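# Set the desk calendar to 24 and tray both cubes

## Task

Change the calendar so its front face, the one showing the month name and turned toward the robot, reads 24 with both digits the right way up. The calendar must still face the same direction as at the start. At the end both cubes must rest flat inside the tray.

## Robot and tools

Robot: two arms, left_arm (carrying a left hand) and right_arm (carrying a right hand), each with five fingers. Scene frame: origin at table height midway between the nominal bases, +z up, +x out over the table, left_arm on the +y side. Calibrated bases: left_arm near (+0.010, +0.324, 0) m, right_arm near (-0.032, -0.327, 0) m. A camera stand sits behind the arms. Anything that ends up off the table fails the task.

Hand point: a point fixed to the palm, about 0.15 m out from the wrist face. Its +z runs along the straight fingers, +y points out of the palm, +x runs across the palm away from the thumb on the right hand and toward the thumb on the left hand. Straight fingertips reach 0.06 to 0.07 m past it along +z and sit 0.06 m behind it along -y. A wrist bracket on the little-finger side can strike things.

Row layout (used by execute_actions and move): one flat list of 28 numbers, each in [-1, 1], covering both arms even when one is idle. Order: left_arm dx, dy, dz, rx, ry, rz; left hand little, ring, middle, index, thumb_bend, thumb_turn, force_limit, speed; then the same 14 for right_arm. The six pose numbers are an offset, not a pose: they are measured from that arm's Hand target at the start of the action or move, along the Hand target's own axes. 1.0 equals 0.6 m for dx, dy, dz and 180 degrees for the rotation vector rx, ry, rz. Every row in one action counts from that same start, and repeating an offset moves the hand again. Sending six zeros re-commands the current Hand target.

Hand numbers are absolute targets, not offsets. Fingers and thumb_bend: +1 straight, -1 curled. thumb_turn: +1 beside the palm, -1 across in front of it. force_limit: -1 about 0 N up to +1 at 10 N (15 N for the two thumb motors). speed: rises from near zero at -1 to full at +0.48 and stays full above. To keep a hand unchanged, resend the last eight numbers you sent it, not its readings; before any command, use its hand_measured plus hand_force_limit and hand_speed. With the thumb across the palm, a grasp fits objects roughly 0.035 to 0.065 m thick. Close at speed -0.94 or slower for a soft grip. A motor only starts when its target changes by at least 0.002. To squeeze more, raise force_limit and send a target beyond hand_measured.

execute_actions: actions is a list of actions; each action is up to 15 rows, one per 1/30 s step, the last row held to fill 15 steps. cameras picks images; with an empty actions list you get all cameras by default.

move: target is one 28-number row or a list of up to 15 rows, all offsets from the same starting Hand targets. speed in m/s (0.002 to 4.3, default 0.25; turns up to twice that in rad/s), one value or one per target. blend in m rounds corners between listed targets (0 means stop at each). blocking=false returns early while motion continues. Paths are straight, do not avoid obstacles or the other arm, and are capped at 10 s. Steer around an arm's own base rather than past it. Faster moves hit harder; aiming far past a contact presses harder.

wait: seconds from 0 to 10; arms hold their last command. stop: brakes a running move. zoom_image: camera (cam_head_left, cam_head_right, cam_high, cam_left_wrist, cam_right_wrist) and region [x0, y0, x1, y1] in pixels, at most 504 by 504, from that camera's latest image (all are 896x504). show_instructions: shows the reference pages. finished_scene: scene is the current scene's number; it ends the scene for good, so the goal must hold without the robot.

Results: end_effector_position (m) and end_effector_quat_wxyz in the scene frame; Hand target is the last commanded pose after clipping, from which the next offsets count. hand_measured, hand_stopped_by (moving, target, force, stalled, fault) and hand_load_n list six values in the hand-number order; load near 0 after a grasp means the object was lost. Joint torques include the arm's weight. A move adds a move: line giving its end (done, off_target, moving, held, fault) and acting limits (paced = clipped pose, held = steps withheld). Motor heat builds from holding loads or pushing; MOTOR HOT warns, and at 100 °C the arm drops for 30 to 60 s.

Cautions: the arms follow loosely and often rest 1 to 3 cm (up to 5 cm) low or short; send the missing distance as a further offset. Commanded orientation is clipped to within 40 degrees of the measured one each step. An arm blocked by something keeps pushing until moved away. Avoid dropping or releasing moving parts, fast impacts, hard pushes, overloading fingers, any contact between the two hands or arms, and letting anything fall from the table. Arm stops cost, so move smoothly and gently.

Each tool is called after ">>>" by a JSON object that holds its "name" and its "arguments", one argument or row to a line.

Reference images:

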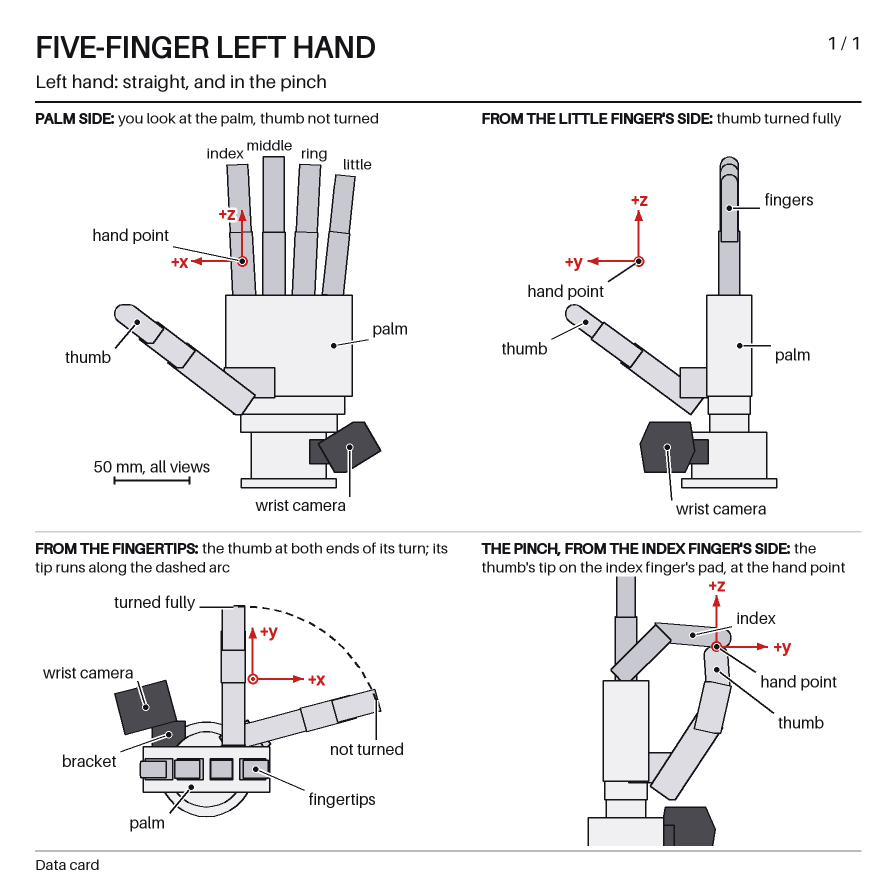

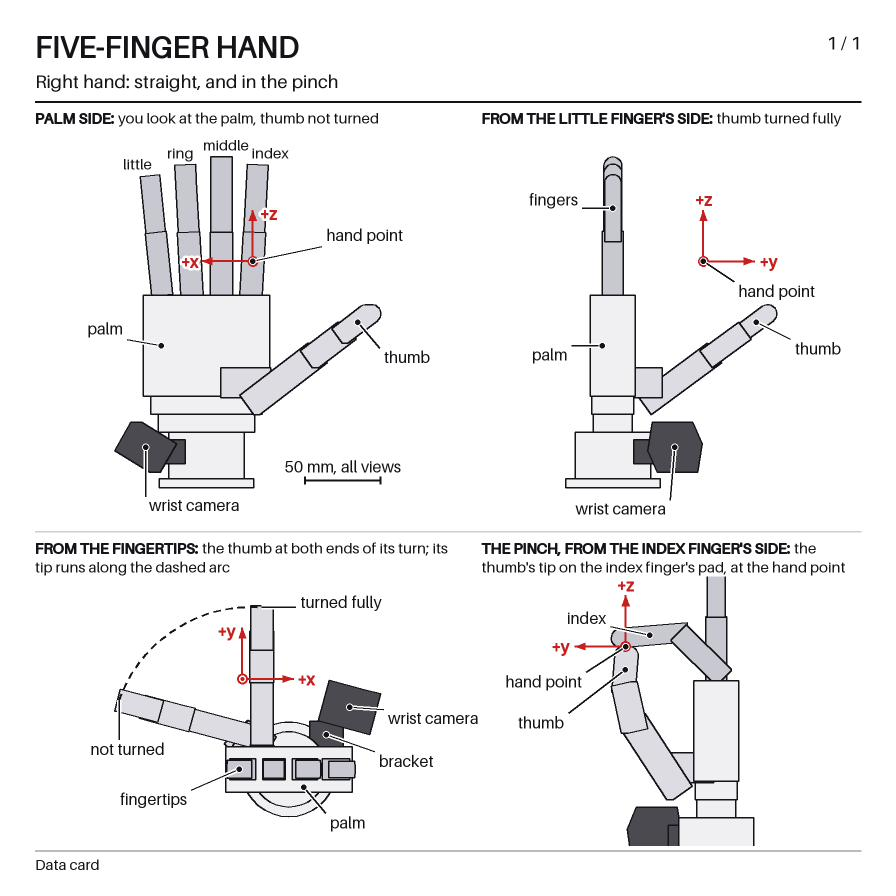

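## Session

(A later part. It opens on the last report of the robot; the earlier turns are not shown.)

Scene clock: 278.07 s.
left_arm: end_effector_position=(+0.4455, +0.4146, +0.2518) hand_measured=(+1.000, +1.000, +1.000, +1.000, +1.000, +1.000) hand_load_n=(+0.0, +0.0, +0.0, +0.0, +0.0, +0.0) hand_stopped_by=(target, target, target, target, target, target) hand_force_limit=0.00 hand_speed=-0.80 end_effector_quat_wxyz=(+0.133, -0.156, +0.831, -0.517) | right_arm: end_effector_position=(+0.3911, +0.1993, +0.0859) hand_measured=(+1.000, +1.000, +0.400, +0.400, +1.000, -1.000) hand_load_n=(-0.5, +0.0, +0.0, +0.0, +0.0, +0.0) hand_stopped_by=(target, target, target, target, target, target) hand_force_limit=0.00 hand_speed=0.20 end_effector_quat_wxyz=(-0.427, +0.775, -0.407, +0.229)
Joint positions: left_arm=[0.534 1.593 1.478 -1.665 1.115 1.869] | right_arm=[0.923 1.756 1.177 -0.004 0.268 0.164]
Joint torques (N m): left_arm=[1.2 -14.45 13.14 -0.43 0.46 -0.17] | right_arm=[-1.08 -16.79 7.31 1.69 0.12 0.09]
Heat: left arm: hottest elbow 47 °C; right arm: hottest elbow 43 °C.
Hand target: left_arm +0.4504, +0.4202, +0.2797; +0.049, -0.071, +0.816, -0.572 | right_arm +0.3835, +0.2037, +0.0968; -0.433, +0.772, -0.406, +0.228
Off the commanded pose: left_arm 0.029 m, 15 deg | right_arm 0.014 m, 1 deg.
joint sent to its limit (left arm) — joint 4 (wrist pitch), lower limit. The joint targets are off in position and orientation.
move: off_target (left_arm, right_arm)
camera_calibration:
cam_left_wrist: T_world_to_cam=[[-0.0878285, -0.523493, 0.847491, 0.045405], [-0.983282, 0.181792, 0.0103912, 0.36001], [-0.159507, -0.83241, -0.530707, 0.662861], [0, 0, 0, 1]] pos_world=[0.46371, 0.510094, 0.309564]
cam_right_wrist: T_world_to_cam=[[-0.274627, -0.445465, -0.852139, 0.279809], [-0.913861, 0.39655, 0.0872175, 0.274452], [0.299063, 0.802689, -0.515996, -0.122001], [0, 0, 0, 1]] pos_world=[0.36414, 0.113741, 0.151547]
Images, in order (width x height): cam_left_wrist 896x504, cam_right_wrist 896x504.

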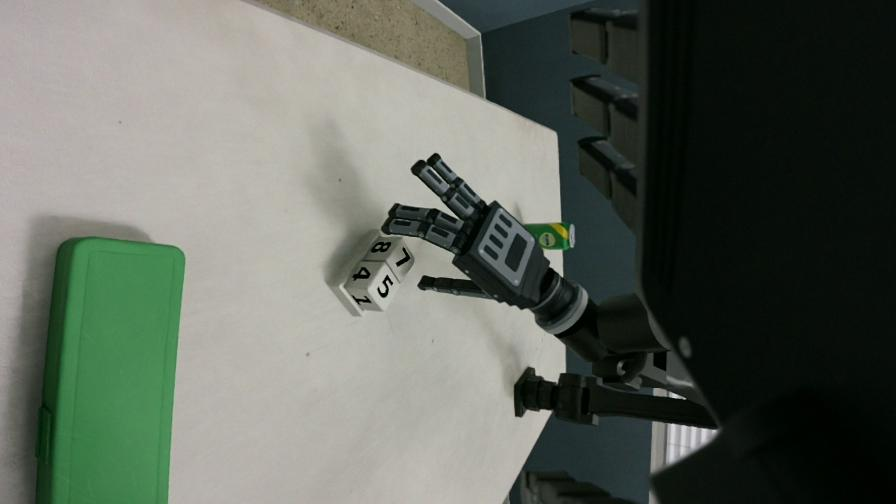

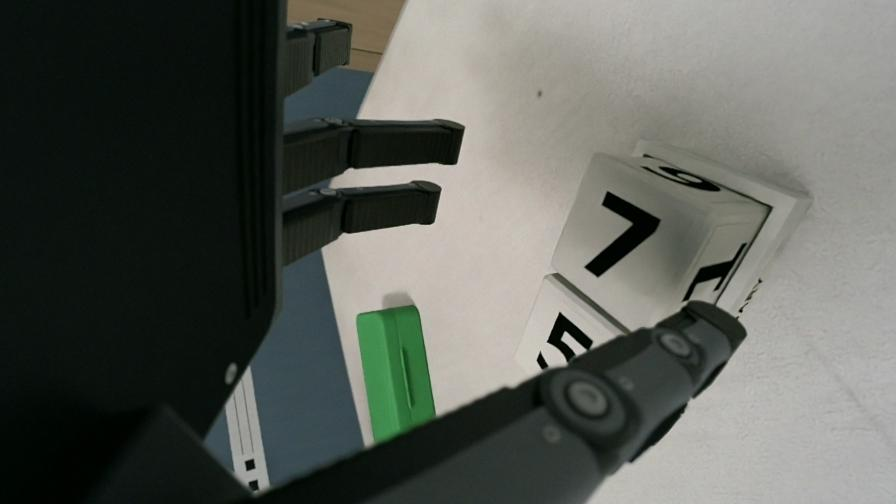

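>>> {"name": "move", "arguments": {
  "target": [0,0,0,0,0,0,1,1,1,1,1,1,0,-0.8,0.003,0.0618,0.0202,0,0,0,1,1,0.4,0.4,1,-1,0,0.2],
  "speed": 0.08,
  "cameras": ["cam_left_wrist","cam_right_wrist"]
}}

Scene clock: 296.07 s.
left_arm: end_effector_position=(+0.4455, +0.4146, +0.2518) hand_measured=(+1.000, +1.000, +1.000, +1.000, +1.000, +1.000) hand_load_n=(+0.0, +0.0, +0.0, +0.0, +0.0, +0.0) hand_stopped_by=(target, target, target, target, target, target) hand_force_limit=0.00 hand_speed=-0.80 end_effector_quat_wxyz=(+0.133, -0.156, +0.831, -0.517) | right_arm: end_effector_position=(+0.3822, +0.1872, +0.0628) hand_measured=(+1.000, +1.000, +0.400, +0.400, +1.000, -1.000) hand_load_n=(+0.0, +0.0, +0.0, +0.0, +0.0, +0.0) hand_stopped_by=(target, target, target, target, target, target) hand_force_limit=0.00 hand_speed=0.20 end_effector_quat_wxyz=(-0.425, +0.775, -0.407, +0.229)
Joint positions: left_arm=[0.534 1.593 1.478 -1.665 1.115 1.869] | right_arm=[0.923 1.759 1.11 0.063 0.269 0.164]
Joint torques (N m): left_arm=[1.44 -14.27 13.08 -0.38 0.45 -0.17] | right_arm=[-1.2 -13.63 6.98 3.33 0.15 0.09]
Heat: left arm: hottest elbow 47 °C; right arm: hottest elbow 40 °C.
Hand target: left_arm +0.4504, +0.4202, +0.2797; +0.049, -0.071, +0.816, -0.572 | right_arm +0.3771, +0.1971, +0.0588; -0.433, +0.772, -0.406, +0.228
Off the commanded pose: left_arm 0.029 m, 15 deg | right_arm 0.012 m, 1 deg.
joint sent to its limit (left arm) — joint 4 (wrist pitch), lower limit. The joint targets are off in position and orientation.
move: off_target (left_arm, right_arm)
camera_calibration:
cam_left_wrist: T_world_to_cam=[[-0.0878285, -0.523493, 0.847491, 0.045405], [-0.983282, 0.181792, 0.0103912, 0.36001], [-0.159507, -0.83241, -0.530707, 0.662861], [0, 0, 0, 1]] pos_world=[0.46371, 0.510094, 0.309564]
cam_right_wrist: T_world_to_cam=[[-0.276222, -0.447562, -0.850523, 0.253263], [-0.913231, 0.398014, 0.0871451, 0.272564], [0.299517, 0.800796, -0.518667, -0.121098], [0, 0, 0, 1]] pos_world=[0.355142, 0.101842, 0.128844]
Images, in order (width x height): cam_left_wrist 896x504, cam_right_wrist 896x504.

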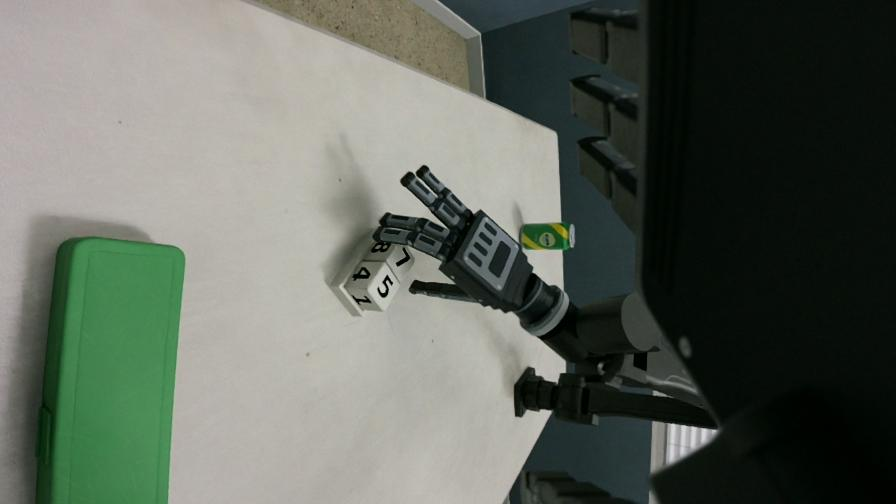

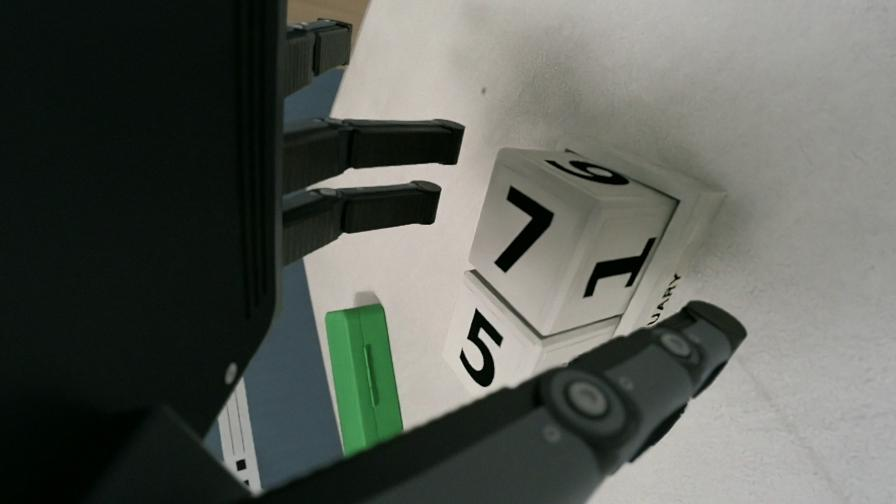

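>>> {"name": "move", "arguments": {
  "target": [0,0,0,0,0,0,1,1,1,1,1,1,0,-0.8,-0.0053,0.0262,0.0275,0,0,0,1,1,0.4,0.4,1,-1,0,0.2],
  "speed": 0.08,
  "cameras": ["cam_left_wrist","cam_right_wrist"]
}}

Scene clock: 307.47 s.
left_arm: end_effector_position=(+0.4455, +0.4146, +0.2518) hand_measured=(+1.000, +1.000, +1.000, +1.000, +1.000, +1.000) hand_load_n=(+0.0, +0.0, +0.0, +0.0, +0.0, +0.0) hand_stopped_by=(target, target, target, target, target, target) hand_force_limit=0.00 hand_speed=-0.80 end_effector_quat_wxyz=(+0.133, -0.156, +0.831, -0.517) | right_arm: end_effector_position=(+0.3853, +0.1908, +0.0358) hand_measured=(+1.000, +1.000, +0.400, +0.400, +1.000, -1.000) hand_load_n=(+0.0, +0.0, +0.0, +0.0, +0.0, +0.0) hand_stopped_by=(target, target, target, target, target, target) hand_force_limit=0.00 hand_speed=0.20 end_effector_quat_wxyz=(-0.421, +0.777, -0.408, +0.229)
Joint positions: left_arm=[0.534 1.593 1.478 -1.665 1.115 1.869] | right_arm=[0.923 1.816 1.11 0.111 0.271 0.164]
Joint torques (N m): left_arm=[1.26 -14.39 13.15 -0.39 0.45 -0.16] | right_arm=[-1.26 -14.39 7.05 3.28 0.16 0.08]
Motor temperatures (°C): left_arm=[35 37 48 26 25 22] | right_arm=[30 37 38 29 24 22]
Heat: left arm: hottest elbow 48 °C; right arm: hottest elbow 38 °C.
Hand target: left_arm +0.4504, +0.4202, +0.2797; +0.049, -0.071, +0.816, -0.572 | right_arm +0.3802, +0.2031, +0.0368; -0.433, +0.772, -0.406, +0.228
Off the commanded pose: left_arm 0.029 m, 15 deg | right_arm 0.013 m, 2 deg.
joint sent to its limit (left arm) — joint 4 (wrist pitch), lower limit. The joint targets are off in position and orientation.
move: off_target (left_arm, right_arm)
camera_calibration:
cam_left_wrist: T_world_to_cam=[[-0.0878285, -0.523493, 0.847491, 0.045405], [-0.983282, 0.181792, 0.0103912, 0.36001], [-0.159507, -0.83241, -0.530707, 0.662861], [0, 0, 0, 1]] pos_world=[0.46371, 0.510094, 0.309564]
cam_right_wrist: T_world_to_cam=[[-0.281019, -0.453889, -0.845584, 0.235591], [-0.912295, 0.399842, 0.0885638, 0.275617], [0.297902, 0.796311, -0.526444, -0.137277], [0, 0, 0, 1]] pos_world=[0.358545, 0.106044, 0.102534]
Images, in order (width x height): cam_left_wrist 896x504, cam_right_wrist 896x504.

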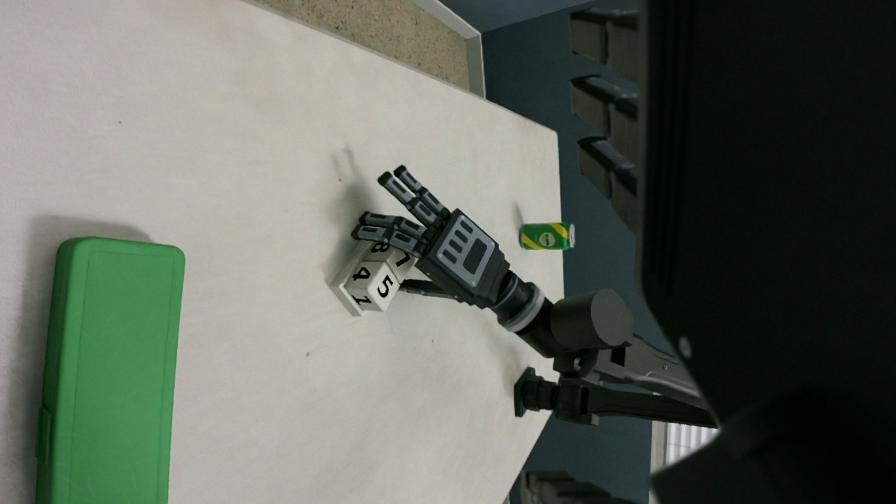

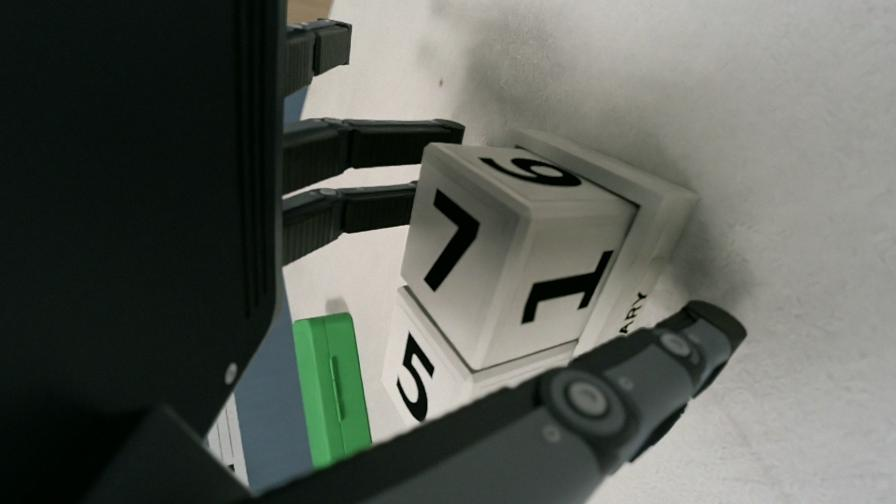

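>>> {"name": "move", "arguments": {
  "target": [0,0,0,0,0,0,1,1,1,1,1,1,0,-0.8,-0.0027,-0.0210,-0.0105,0,0,0,1,1,0.4,0.4,1,-1,0,0.2],
  "speed": 0.08,
  "cameras": ["cam_right_wrist"]
}}

Scene clock: 317.17 s.
left_arm: end_effector_position=(+0.4455, +0.4146, +0.2518) hand_measured=(+1.000, +1.000, +1.000, +1.000, +1.000, +1.000) hand_load_n=(+0.0, +0.0, +0.0, +0.0, +0.0, +0.0) hand_stopped_by=(target, target, target, target, target, target) hand_force_limit=0.00 hand_speed=-0.80 end_effector_quat_wxyz=(+0.133, -0.156, +0.831, -0.517) | right_arm: end_effector_position=(+0.3839, +0.1918, +0.0358) hand_measured=(+1.000, +1.000, +0.400, +0.400, +1.000, -1.000) hand_load_n=(+0.0, +0.0, +0.0, +0.0, +0.0, +0.0) hand_stopped_by=(target, target, target, target, target, target) hand_force_limit=0.00 hand_speed=0.20 end_effector_quat_wxyz=(-0.421, +0.778, -0.407, +0.229)
Joint positions: left_arm=[0.534 1.593 1.478 -1.665 1.115 1.869] | right_arm=[0.926 1.816 1.11 0.111 0.272 0.164]
Joint torques (N m): left_arm=[1.08 -14.33 13.14 -0.46 0.46 -0.16] | right_arm=[-1.2 -16.09 8.14 1.72 0.15 0.09]
Heat: left arm: hottest elbow 48 °C; right arm: hottest shoulder 37 °C.
Hand target: left_arm +0.4504, +0.4202, +0.2797; +0.049, -0.071, +0.816, -0.572 | right_arm +0.3802, +0.2051, +0.0508; -0.433, +0.772, -0.406, +0.228
Off the commanded pose: left_arm 0.029 m, 15 deg | right_arm 0.020 m, 2 deg.
joint sent to its limit (left arm) — joint 4 (wrist pitch), lower limit. The joint targets are off in position and orientation.
move: off_target (left_arm, right_arm)
camera_calibration:
cam_right_wrist: T_world_to_cam=[[-0.27964, -0.454816, -0.845544, 0.235366], [-0.913088, 0.398201, 0.0877864, 0.274559], [0.29677, 0.796604, -0.52664, -0.13724], [0, 0, 0, 1]] pos_world=[0.357242, 0.107044, 0.102633]
Images, in order (width x height): cam_right_wrist 896x504.

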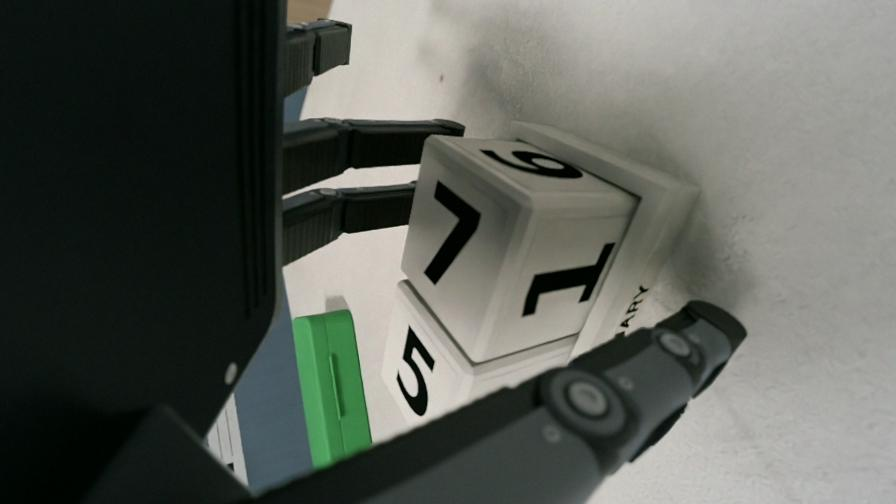

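>>> {"name": "move", "arguments": {
  "target": [0,0,0,0,0,0,1,1,1,1,1,1,0,-0.8,0,-0.0142,-0.0087,0,0,0,1,1,0.4,0.4,1,-1,0,0.2],
  "speed": 0.08,
  "cameras": ["cam_right_wrist"]
}}

Scene clock: 321.17 s.
left_arm: end_effector_position=(+0.4455, +0.4146, +0.2518) hand_measured=(+1.000, +1.000, +1.000, +1.000, +1.000, +1.000) hand_load_n=(+0.0, +0.0, +0.0, +0.0, +0.0, +0.0) hand_stopped_by=(target, target, target, target, target, target) hand_force_limit=0.00 hand_speed=-0.80 end_effector_quat_wxyz=(+0.133, -0.156, +0.831, -0.517) | right_arm: end_effector_position=(+0.3811, +0.1882, +0.0330) hand_measured=(+1.000, +1.000, +0.400, +0.400, +1.000, -1.000) hand_load_n=(+0.0, +0.0, +0.0, +0.0, +0.0, +0.0) hand_stopped_by=(target, target, target, target, target, target) hand_force_limit=0.00 hand_speed=0.20 end_effector_quat_wxyz=(-0.412, +0.783, -0.408, +0.228)
Joint positions: left_arm=[0.534 1.593 1.478 -1.665 1.115 1.869] | right_arm=[0.926 1.813 1.11 0.086 0.272 0.164]
Joint torques (N m): left_arm=[1.32 -14.33 13.15 -0.29 0.46 -0.19] | right_arm=[-1.32 -17.26 8.72 1.72 0.15 0.09]
Heat: left arm: hottest elbow 48 °C; right arm: hottest shoulder 37 °C.
Hand target: left_arm +0.4504, +0.4202, +0.2797; +0.049, -0.071, +0.816, -0.572 | right_arm +0.3802, +0.2051, +0.0608; -0.433, +0.772, -0.406, +0.228
Off the commanded pose: left_arm 0.029 m, 15 deg | right_arm 0.033 m, 3 deg.
joint sent to its limit (left arm) — joint 4 (wrist pitch), lower limit. The joint targets are off in position and orientation.
move: off_target (left_arm, right_arm)
camera_calibration:
cam_right_wrist: T_world_to_cam=[[-0.290584, -0.469085, -0.833979, 0.237042], [-0.911887, 0.3998, 0.0928552, 0.272802], [0.289868, 0.787476, -0.543928, -0.130065], [0, 0, 0, 1]] pos_world=[0.355347, 0.10455, 0.101611]
Images, in order (width x height): cam_right_wrist 896x504.

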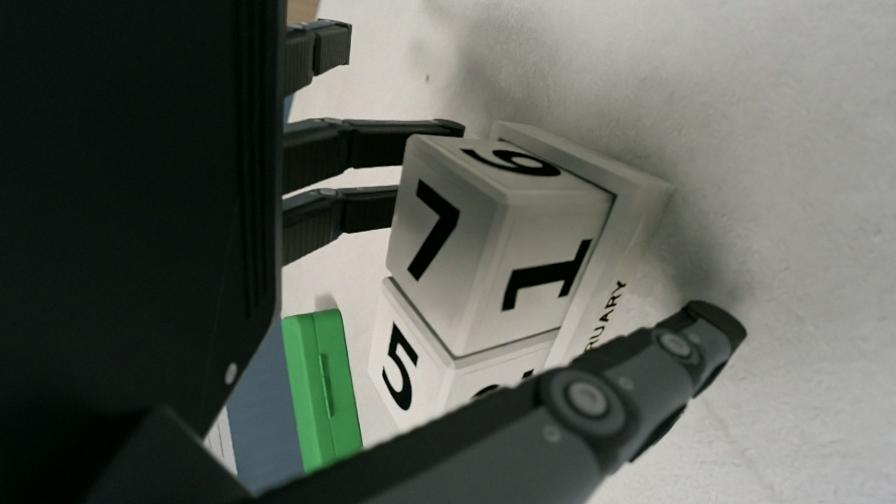

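>>> {"name": "move", "arguments": {
  "target": [
    [0,0,0,0,0,0,1,1,1,1,1,1,0,-0.8,0,-0.064,-0.039,0,0,0,1,1,0.4,0.4,1,-1,0,0.2],
    [0,0,0,0,0,0,1,1,1,1,1,1,0,-0.8,0,0.017,0.0105,0,0,0,1,1,0.4,0.4,1,-1,0,0.2]
  ],
  "speed": 0.08,
  "cameras": ["cam_right_wrist"]
}}

Scene clock: 329.50 s.
left_arm: end_effector_position=(+0.4455, +0.4146, +0.2518) hand_measured=(+1.000, +1.000, +1.000, +1.000, +1.000, +1.000) hand_load_n=(+0.0, +0.0, +0.0, +0.0, +0.0, +0.0) hand_stopped_by=(target, target, target, target, target, target) hand_force_limit=0.00 hand_speed=-0.80 end_effector_quat_wxyz=(+0.133, -0.156, +0.831, -0.517) | right_arm: end_effector_position=(+0.3826, +0.1902, +0.0434) hand_measured=(+1.000, +1.000, +0.400, +0.400, +1.000, -1.000) hand_load_n=(+0.0, +0.0, +0.0, +0.0, +0.0, +0.0) hand_stopped_by=(target, target, target, target, target, target) hand_force_limit=0.00 hand_speed=0.20 end_effector_quat_wxyz=(-0.417, +0.780, -0.407, +0.229)
Joint positions: left_arm=[0.534 1.593 1.478 -1.665 1.115 1.869] | right_arm=[0.926 1.799 1.116 0.078 0.272 0.164]
Joint torques (N m): left_arm=[1.38 -14.45 13.14 -0.34 0.47 -0.18] | right_arm=[-1.32 -14.04 7.69 3.26 0.16 0.08]
Heat: left arm: hottest elbow 48 °C; right arm: hottest shoulder 37 °C.
Hand target: left_arm +0.4504, +0.4202, +0.2797; +0.049, -0.071, +0.816, -0.572 | right_arm +0.3803, +0.2051, +0.0488; -0.433, +0.772, -0.406, +0.228
Off the commanded pose: left_arm 0.029 m, 15 deg | right_arm 0.016 m, 2 deg.
joint sent to its limit (left arm) — joint 4 (wrist pitch), lower limit. The joint targets are off in position and orientation.
move: off_target (left_arm, right_arm)
camera_calibration:
cam_right_wrist: T_world_to_cam=[[-0.284351, -0.460984, -0.840618, 0.243365], [-0.912577, 0.398889, 0.0899466, 0.272993], [0.293849, 0.792705, -0.534108, -0.129371], [0, 0, 0, 1]] pos_world=[0.356344, 0.105847, 0.110924]
Images, in order (width x height): cam_right_wrist 896x504.

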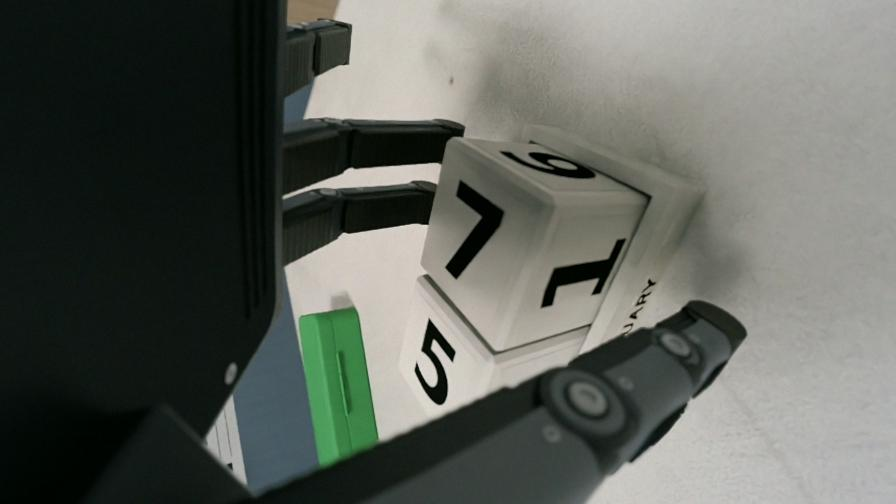

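>>> {"name": "move", "arguments": {
  "target": [0,0,0,0,0,0,1,1,1,1,1,1,0,-0.8,0,0,0,0,0,0,1,1,-0.2,-0.2,0.0,-1,-0.4,-0.85],
  "speed": 0.08,
  "cameras": ["cam_right_wrist","cam_left_wrist"]
}}

Scene clock: 339.73 s.
left_arm: end_effector_position=(+0.4455, +0.4146, +0.2518) hand_measured=(+1.000, +1.000, +1.000, +1.000, +1.000, +1.000) hand_load_n=(+0.0, +0.0, +0.0, +0.0, +0.0, +0.0) hand_stopped_by=(target, target, target, target, target, target) hand_force_limit=0.00 hand_speed=-0.80 end_effector_quat_wxyz=(+0.133, -0.156, +0.831, -0.517) | right_arm: end_effector_position=(+0.3826, +0.1902, +0.0434) hand_measured=(+1.000, +1.000, -0.056, -0.070, +0.762, -1.000) hand_load_n=(+0.0, +0.0, +2.5, +5.0, +6.5, -2.0) hand_stopped_by=(target, target, force, force, force, target) hand_force_limit=-0.40 hand_speed=-0.85 end_effector_quat_wxyz=(-0.417, +0.780, -0.407, +0.229)
Joint positions: left_arm=[0.534 1.593 1.478 -1.665 1.115 1.869] | right_arm=[0.926 1.799 1.116 0.078 0.272 0.164]
Joint torques (N m): left_arm=[1.49 -14.62 13.04 -0.34 0.47 -0.18] | right_arm=[-1.26 -14.27 7.66 3.32 0.15 0.08]
Heat: left arm: hottest elbow 48 °C; right arm: hottest elbow 38 °C.
Hand target: left_arm +0.4504, +0.4202, +0.2797; +0.049, -0.071, +0.816, -0.572 | right_arm +0.3803, +0.2051, +0.0488; -0.433, +0.772, -0.406, +0.228
Off the commanded pose: left_arm 0.029 m, 15 deg | right_arm 0.016 m, 2 deg.
joint sent to its limit (left arm) — joint 4 (wrist pitch), lower limit. The joint targets are off in position and orientation.
move: off_target (left_arm, right_arm)
camera_calibration:
cam_left_wrist: T_world_to_cam=[[-0.0878285, -0.523493, 0.847491, 0.045405], [-0.983282, 0.181792, 0.0103912, 0.36001], [-0.159507, -0.83241, -0.530707, 0.662861], [0, 0, 0, 1]] pos_world=[0.46371, 0.510094, 0.309564]
cam_right_wrist: T_world_to_cam=[[-0.284351, -0.460984, -0.840618, 0.243365], [-0.912577, 0.398889, 0.0899466, 0.272993], [0.293849, 0.792705, -0.534108, -0.129371], [0, 0, 0, 1]] pos_world=[0.356344, 0.105847, 0.110924]
Images, in order (width x height): cam_left_wrist 896x504, cam_right_wrist 896x504.

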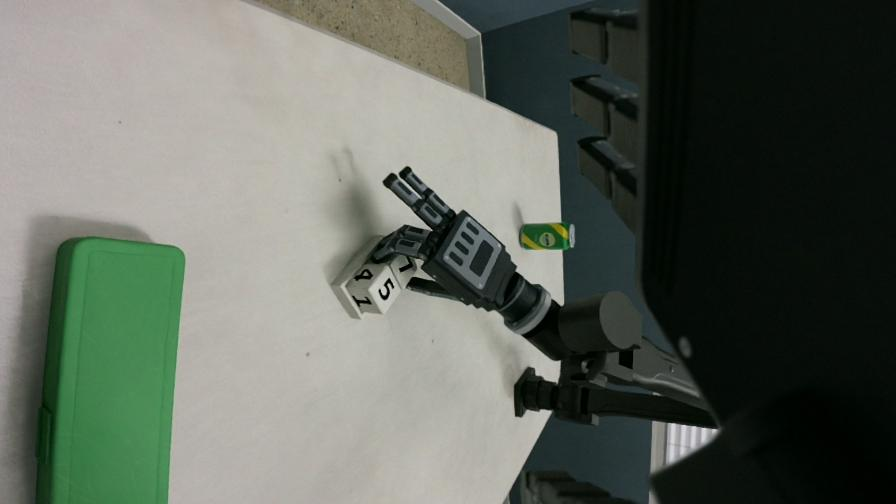

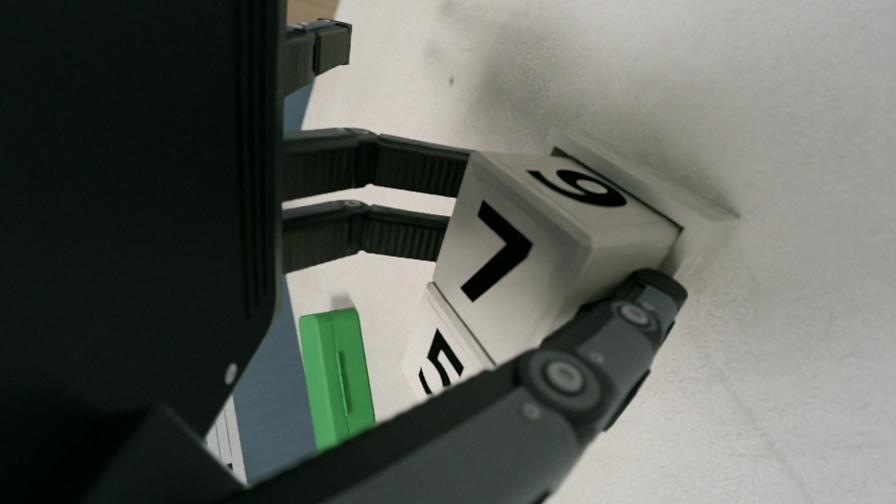

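>>> {"name": "move", "arguments": {
  "target": [0,0,0,0,0,0,1,1,1,1,1,1,0,-0.8,0,-0.142,-0.087,0,0,0,1,1,-0.2,-0.2,0.0,-1,-0.4,-0.85],
  "speed": 0.1,
  "cameras": ["cam_right_wrist","cam_left_wrist","cam_head_left"]
}}

Scene clock: 346.93 s.
left_arm: end_effector_position=(+0.4455, +0.4146, +0.2518) hand_measured=(+1.000, +1.000, +1.000, +1.000, +1.000, +1.000) hand_load_n=(+0.0, +0.0, +0.0, +0.0, -0.5, -0.5) hand_stopped_by=(target, target, target, target, target, target) hand_force_limit=0.00 hand_speed=-0.80 end_effector_quat_wxyz=(+0.133, -0.156, +0.831, -0.517) | right_arm: end_effector_position=(+0.3739, +0.1788, +0.1054) hand_measured=(+1.000, +1.000, -0.056, -0.070, +0.762, -1.000) hand_load_n=(+0.0, -0.5, +2.5, +5.0, +6.5, -2.0) hand_stopped_by=(target, target, force, force, force, target) hand_force_limit=-0.40 hand_speed=-0.85 end_effector_quat_wxyz=(-0.398, +0.790, -0.409, +0.225)
Joint positions: left_arm=[0.534 1.593 1.478 -1.665 1.115 1.869] | right_arm=[0.926 1.681 1.171 -0.138 0.272 0.164]
Joint torques (N m): left_arm=[1.14 -14.15 13.15 -0.44 0.47 -0.18] | right_arm=[-1.2 -15.68 12.11 1.73 0.14 0.08]
Heat: left arm: hottest elbow 48 °C; right arm: hottest elbow 38 °C.
Hand target: left_arm +0.4504, +0.4202, +0.2797; +0.049, -0.071, +0.816, -0.572 | right_arm +0.3802, +0.2051, +0.1488; -0.433, +0.772, -0.406, +0.228
Off the commanded pose: left_arm 0.029 m, 15 deg | right_arm 0.051 m, 4 deg.
joint sent to its limit (left arm) — joint 4 (wrist pitch), lower limit. The joint targets are off in position and orientation.
move: off_target (left_arm, right_arm)
camera_calibration:
cam_left_wrist: T_world_to_cam=[[-0.0878285, -0.523493, 0.847491, 0.045405], [-0.983282, 0.181792, 0.0103912, 0.36001], [-0.159507, -0.83241, -0.530707, 0.662861], [0, 0, 0, 1]] pos_world=[0.46371, 0.510094, 0.309564]
cam_right_wrist: T_world_to_cam=[[-0.306049, -0.489155, -0.816738, 0.298466], [-0.910089, 0.402118, 0.100196, 0.261402], [0.279414, 0.773969, -0.568242, -0.072323], [0, 0, 0, 1]] pos_world=[0.349452, 0.0968571, 0.17648]
Images, in order (width x height): cam_head_left 896x504, cam_left_wrist 896x504, cam_right_wrist 896x504.

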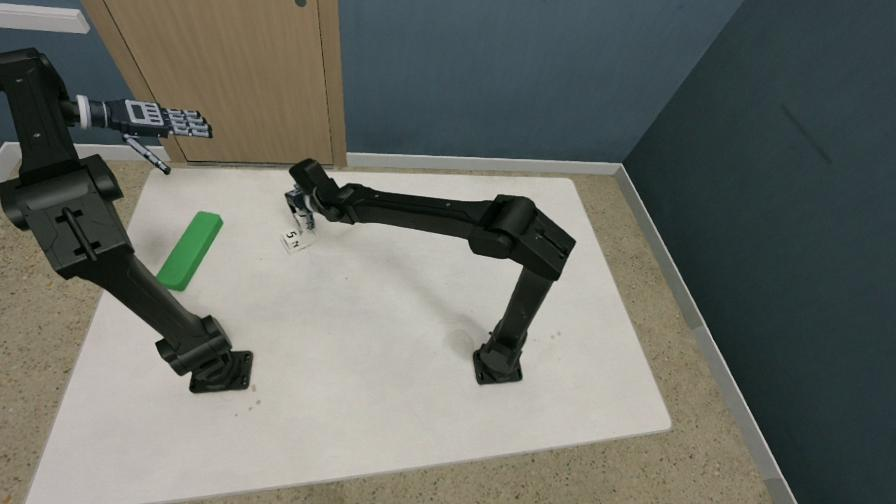

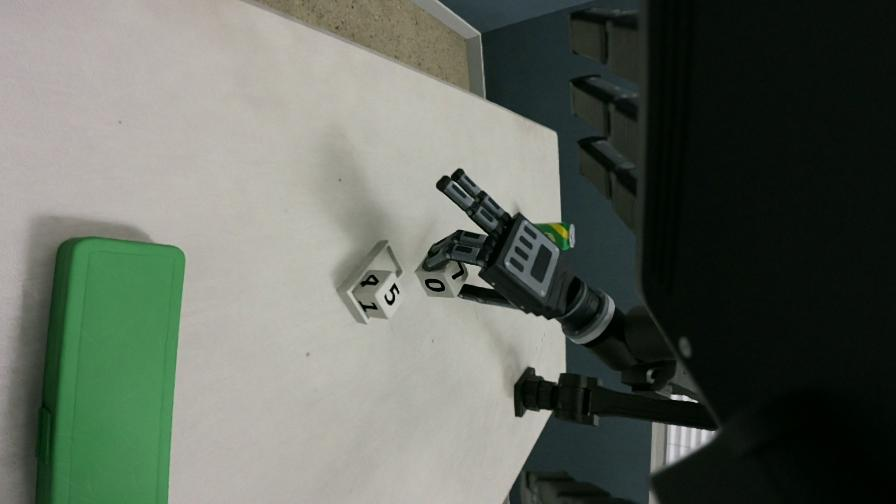

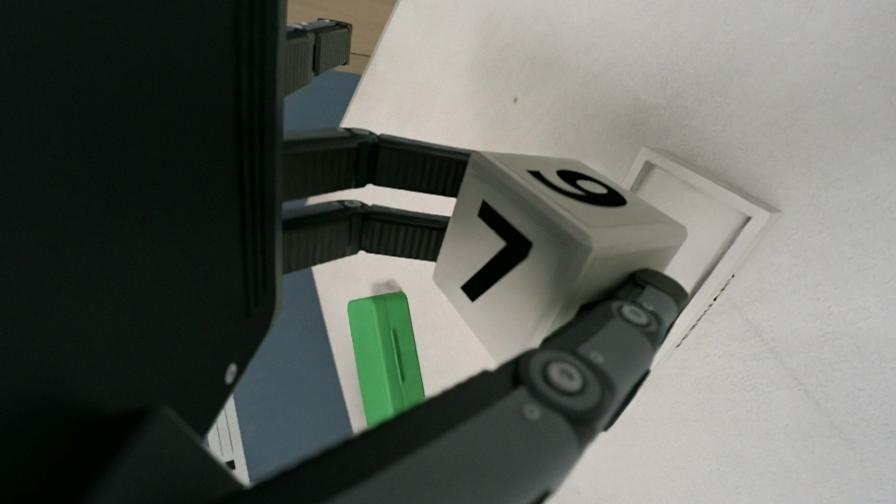

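>>> {"name": "move", "arguments": {
  "target": [0,0,0,0,0,0,1,1,1,1,1,1,0,-0.8,0.022,-0.085,-0.117,0,-0.174,0.284,1,1,-0.2,-0.2,0.0,-1,-0.4,-0.85],
  "speed": 0.15,
  "cameras": ["cam_right_wrist","cam_left_wrist","cam_head_left"]
}}

Scene clock: 373.17 s.
left_arm: end_effector_position=(+0.4455, +0.4146, +0.2518) hand_measured=(+1.000, +1.000, +1.000, +1.000, +1.000, +1.000) hand_load_n=(+0.0, +0.0, +0.0, +0.0, +0.0, -0.5) hand_stopped_by=(target, target, target, target, target, target) hand_force_limit=0.00 hand_speed=-0.80 end_effector_quat_wxyz=(+0.133, -0.156, +0.831, -0.517) | right_arm: end_effector_position=(+0.3528, +0.1807, +0.2077) hand_measured=(+1.000, +1.000, -0.056, -0.070, +0.762, -1.000) hand_load_n=(+0.0, +0.0, +2.5, +5.0, +6.5, -2.5) hand_stopped_by=(target, target, force, force, force, target) hand_force_limit=-0.40 hand_speed=-0.85 end_effector_quat_wxyz=(+0.558, -0.571, +0.573, +0.185)
Joint positions: left_arm=[0.534 1.593 1.478 -1.665 1.115 1.869] | right_arm=[0.722 1.581 0.978 0.266 -0.374 0.98]
Joint torques (N m): left_arm=[1.08 -14.56 13.16 -0.46 0.47 -0.18] | right_arm=[-3.49 -14.21 7.38 3.58 -0.32 0.2]
Heat: left arm: hottest elbow 49 °C; right arm: hottest elbow 39 °C.
Hand target: left_arm +0.4504, +0.4202, +0.2797; +0.049, -0.071, +0.816, -0.572 | right_arm +0.3602, +0.1754, +0.2289; +0.578, -0.555, +0.568, +0.189
Off the commanded pose: left_arm 0.029 m, 15 deg | right_arm 0.023 m, 3 deg.
joint sent to its limit (left arm) — joint 4 (wrist pitch), lower limit. The joint targets are off in position and orientation.
move: off_target (left_arm, right_arm)
camera_calibration:
cam_left_wrist: T_world_to_cam=[[-0.0878285, -0.523493, 0.847491, 0.045405], [-0.983282, 0.181792, 0.0103912, 0.36001], [-0.159507, -0.83241, -0.530707, 0.662861], [0, 0, 0, 1]] pos_world=[0.46371, 0.510094, 0.309564]
cam_right_wrist: T_world_to_cam=[[-0.764194, 0.221039, -0.605929, 0.365885], [-0.619687, 0.00891458, 0.784798, 0.0575331], [0.178873, 0.975224, 0.130163, -0.155667], [0, 0, 0, 1]] pos_world=[0.343104, 0.0704222, 0.19681]
Images, in order (width x height): cam_head_left 896x504, cam_left_wrist 896x504, cam_right_wrist 896x504.

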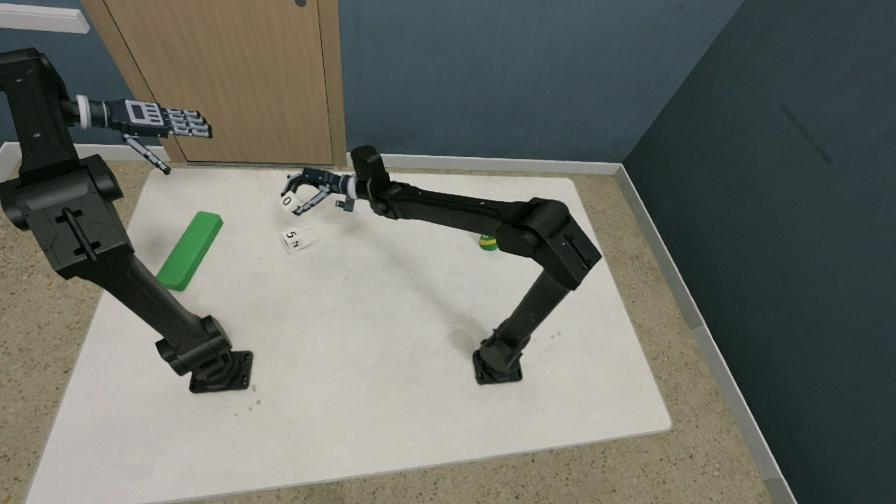

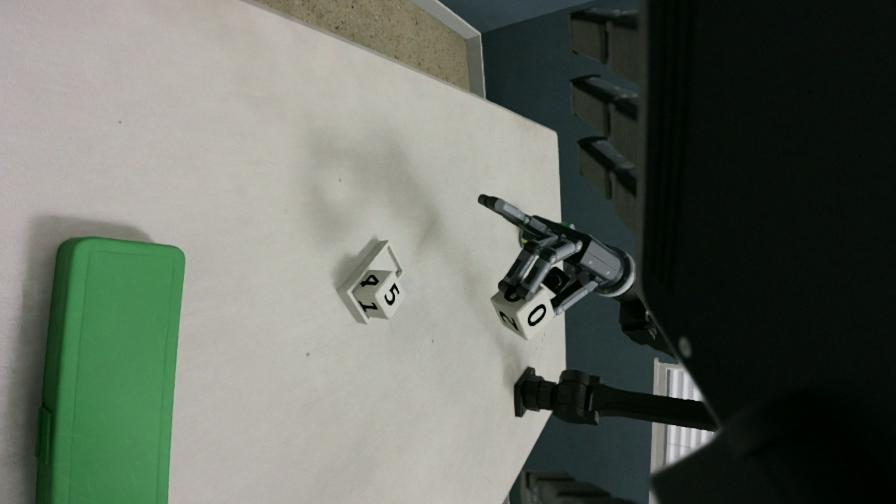

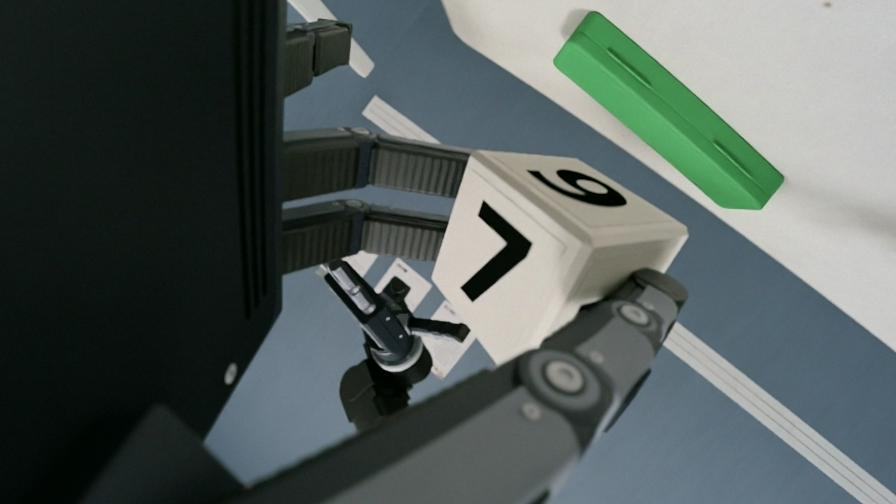

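>>> {"name": "zoom_image", "arguments": {
  "camera": "cam_left_wrist",
  "region": [470, 230, 610, 360]
}}

>>> {"name": "zoom_image", "arguments": {
  "camera": "cam_head_left",
  "region": [265, 160, 355, 260]
}}

Scaled by 3.600 from the camera's 896x504 image, which has a finer 1280x720 frame.

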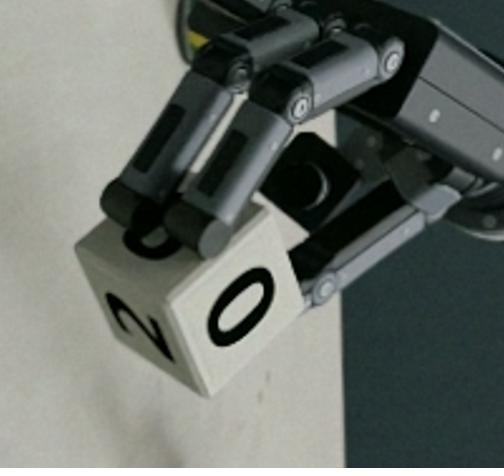

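Scaled by 5.040 from the camera's 896x504 image, which has a finer 1280x720 frame.

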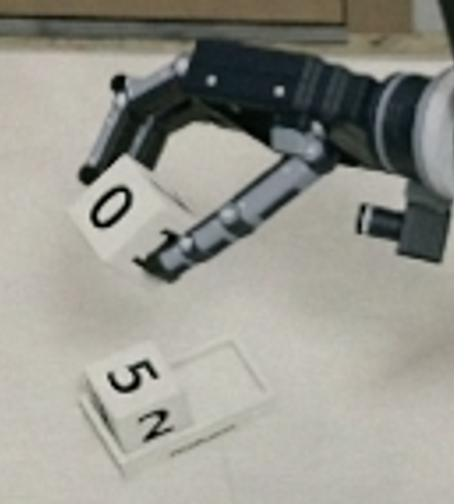

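>>> {"name": "zoom_image", "arguments": {
  "camera": "cam_left_wrist",
  "region": [485, 285, 545, 345]
}}

Scaled by 8.400 from the camera's 896x504 image, which has a finer 1280x720 frame.

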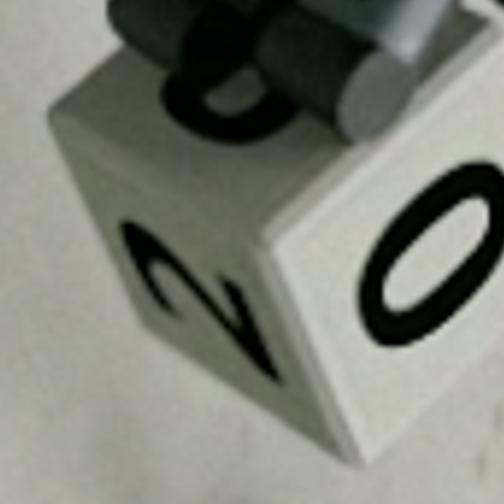

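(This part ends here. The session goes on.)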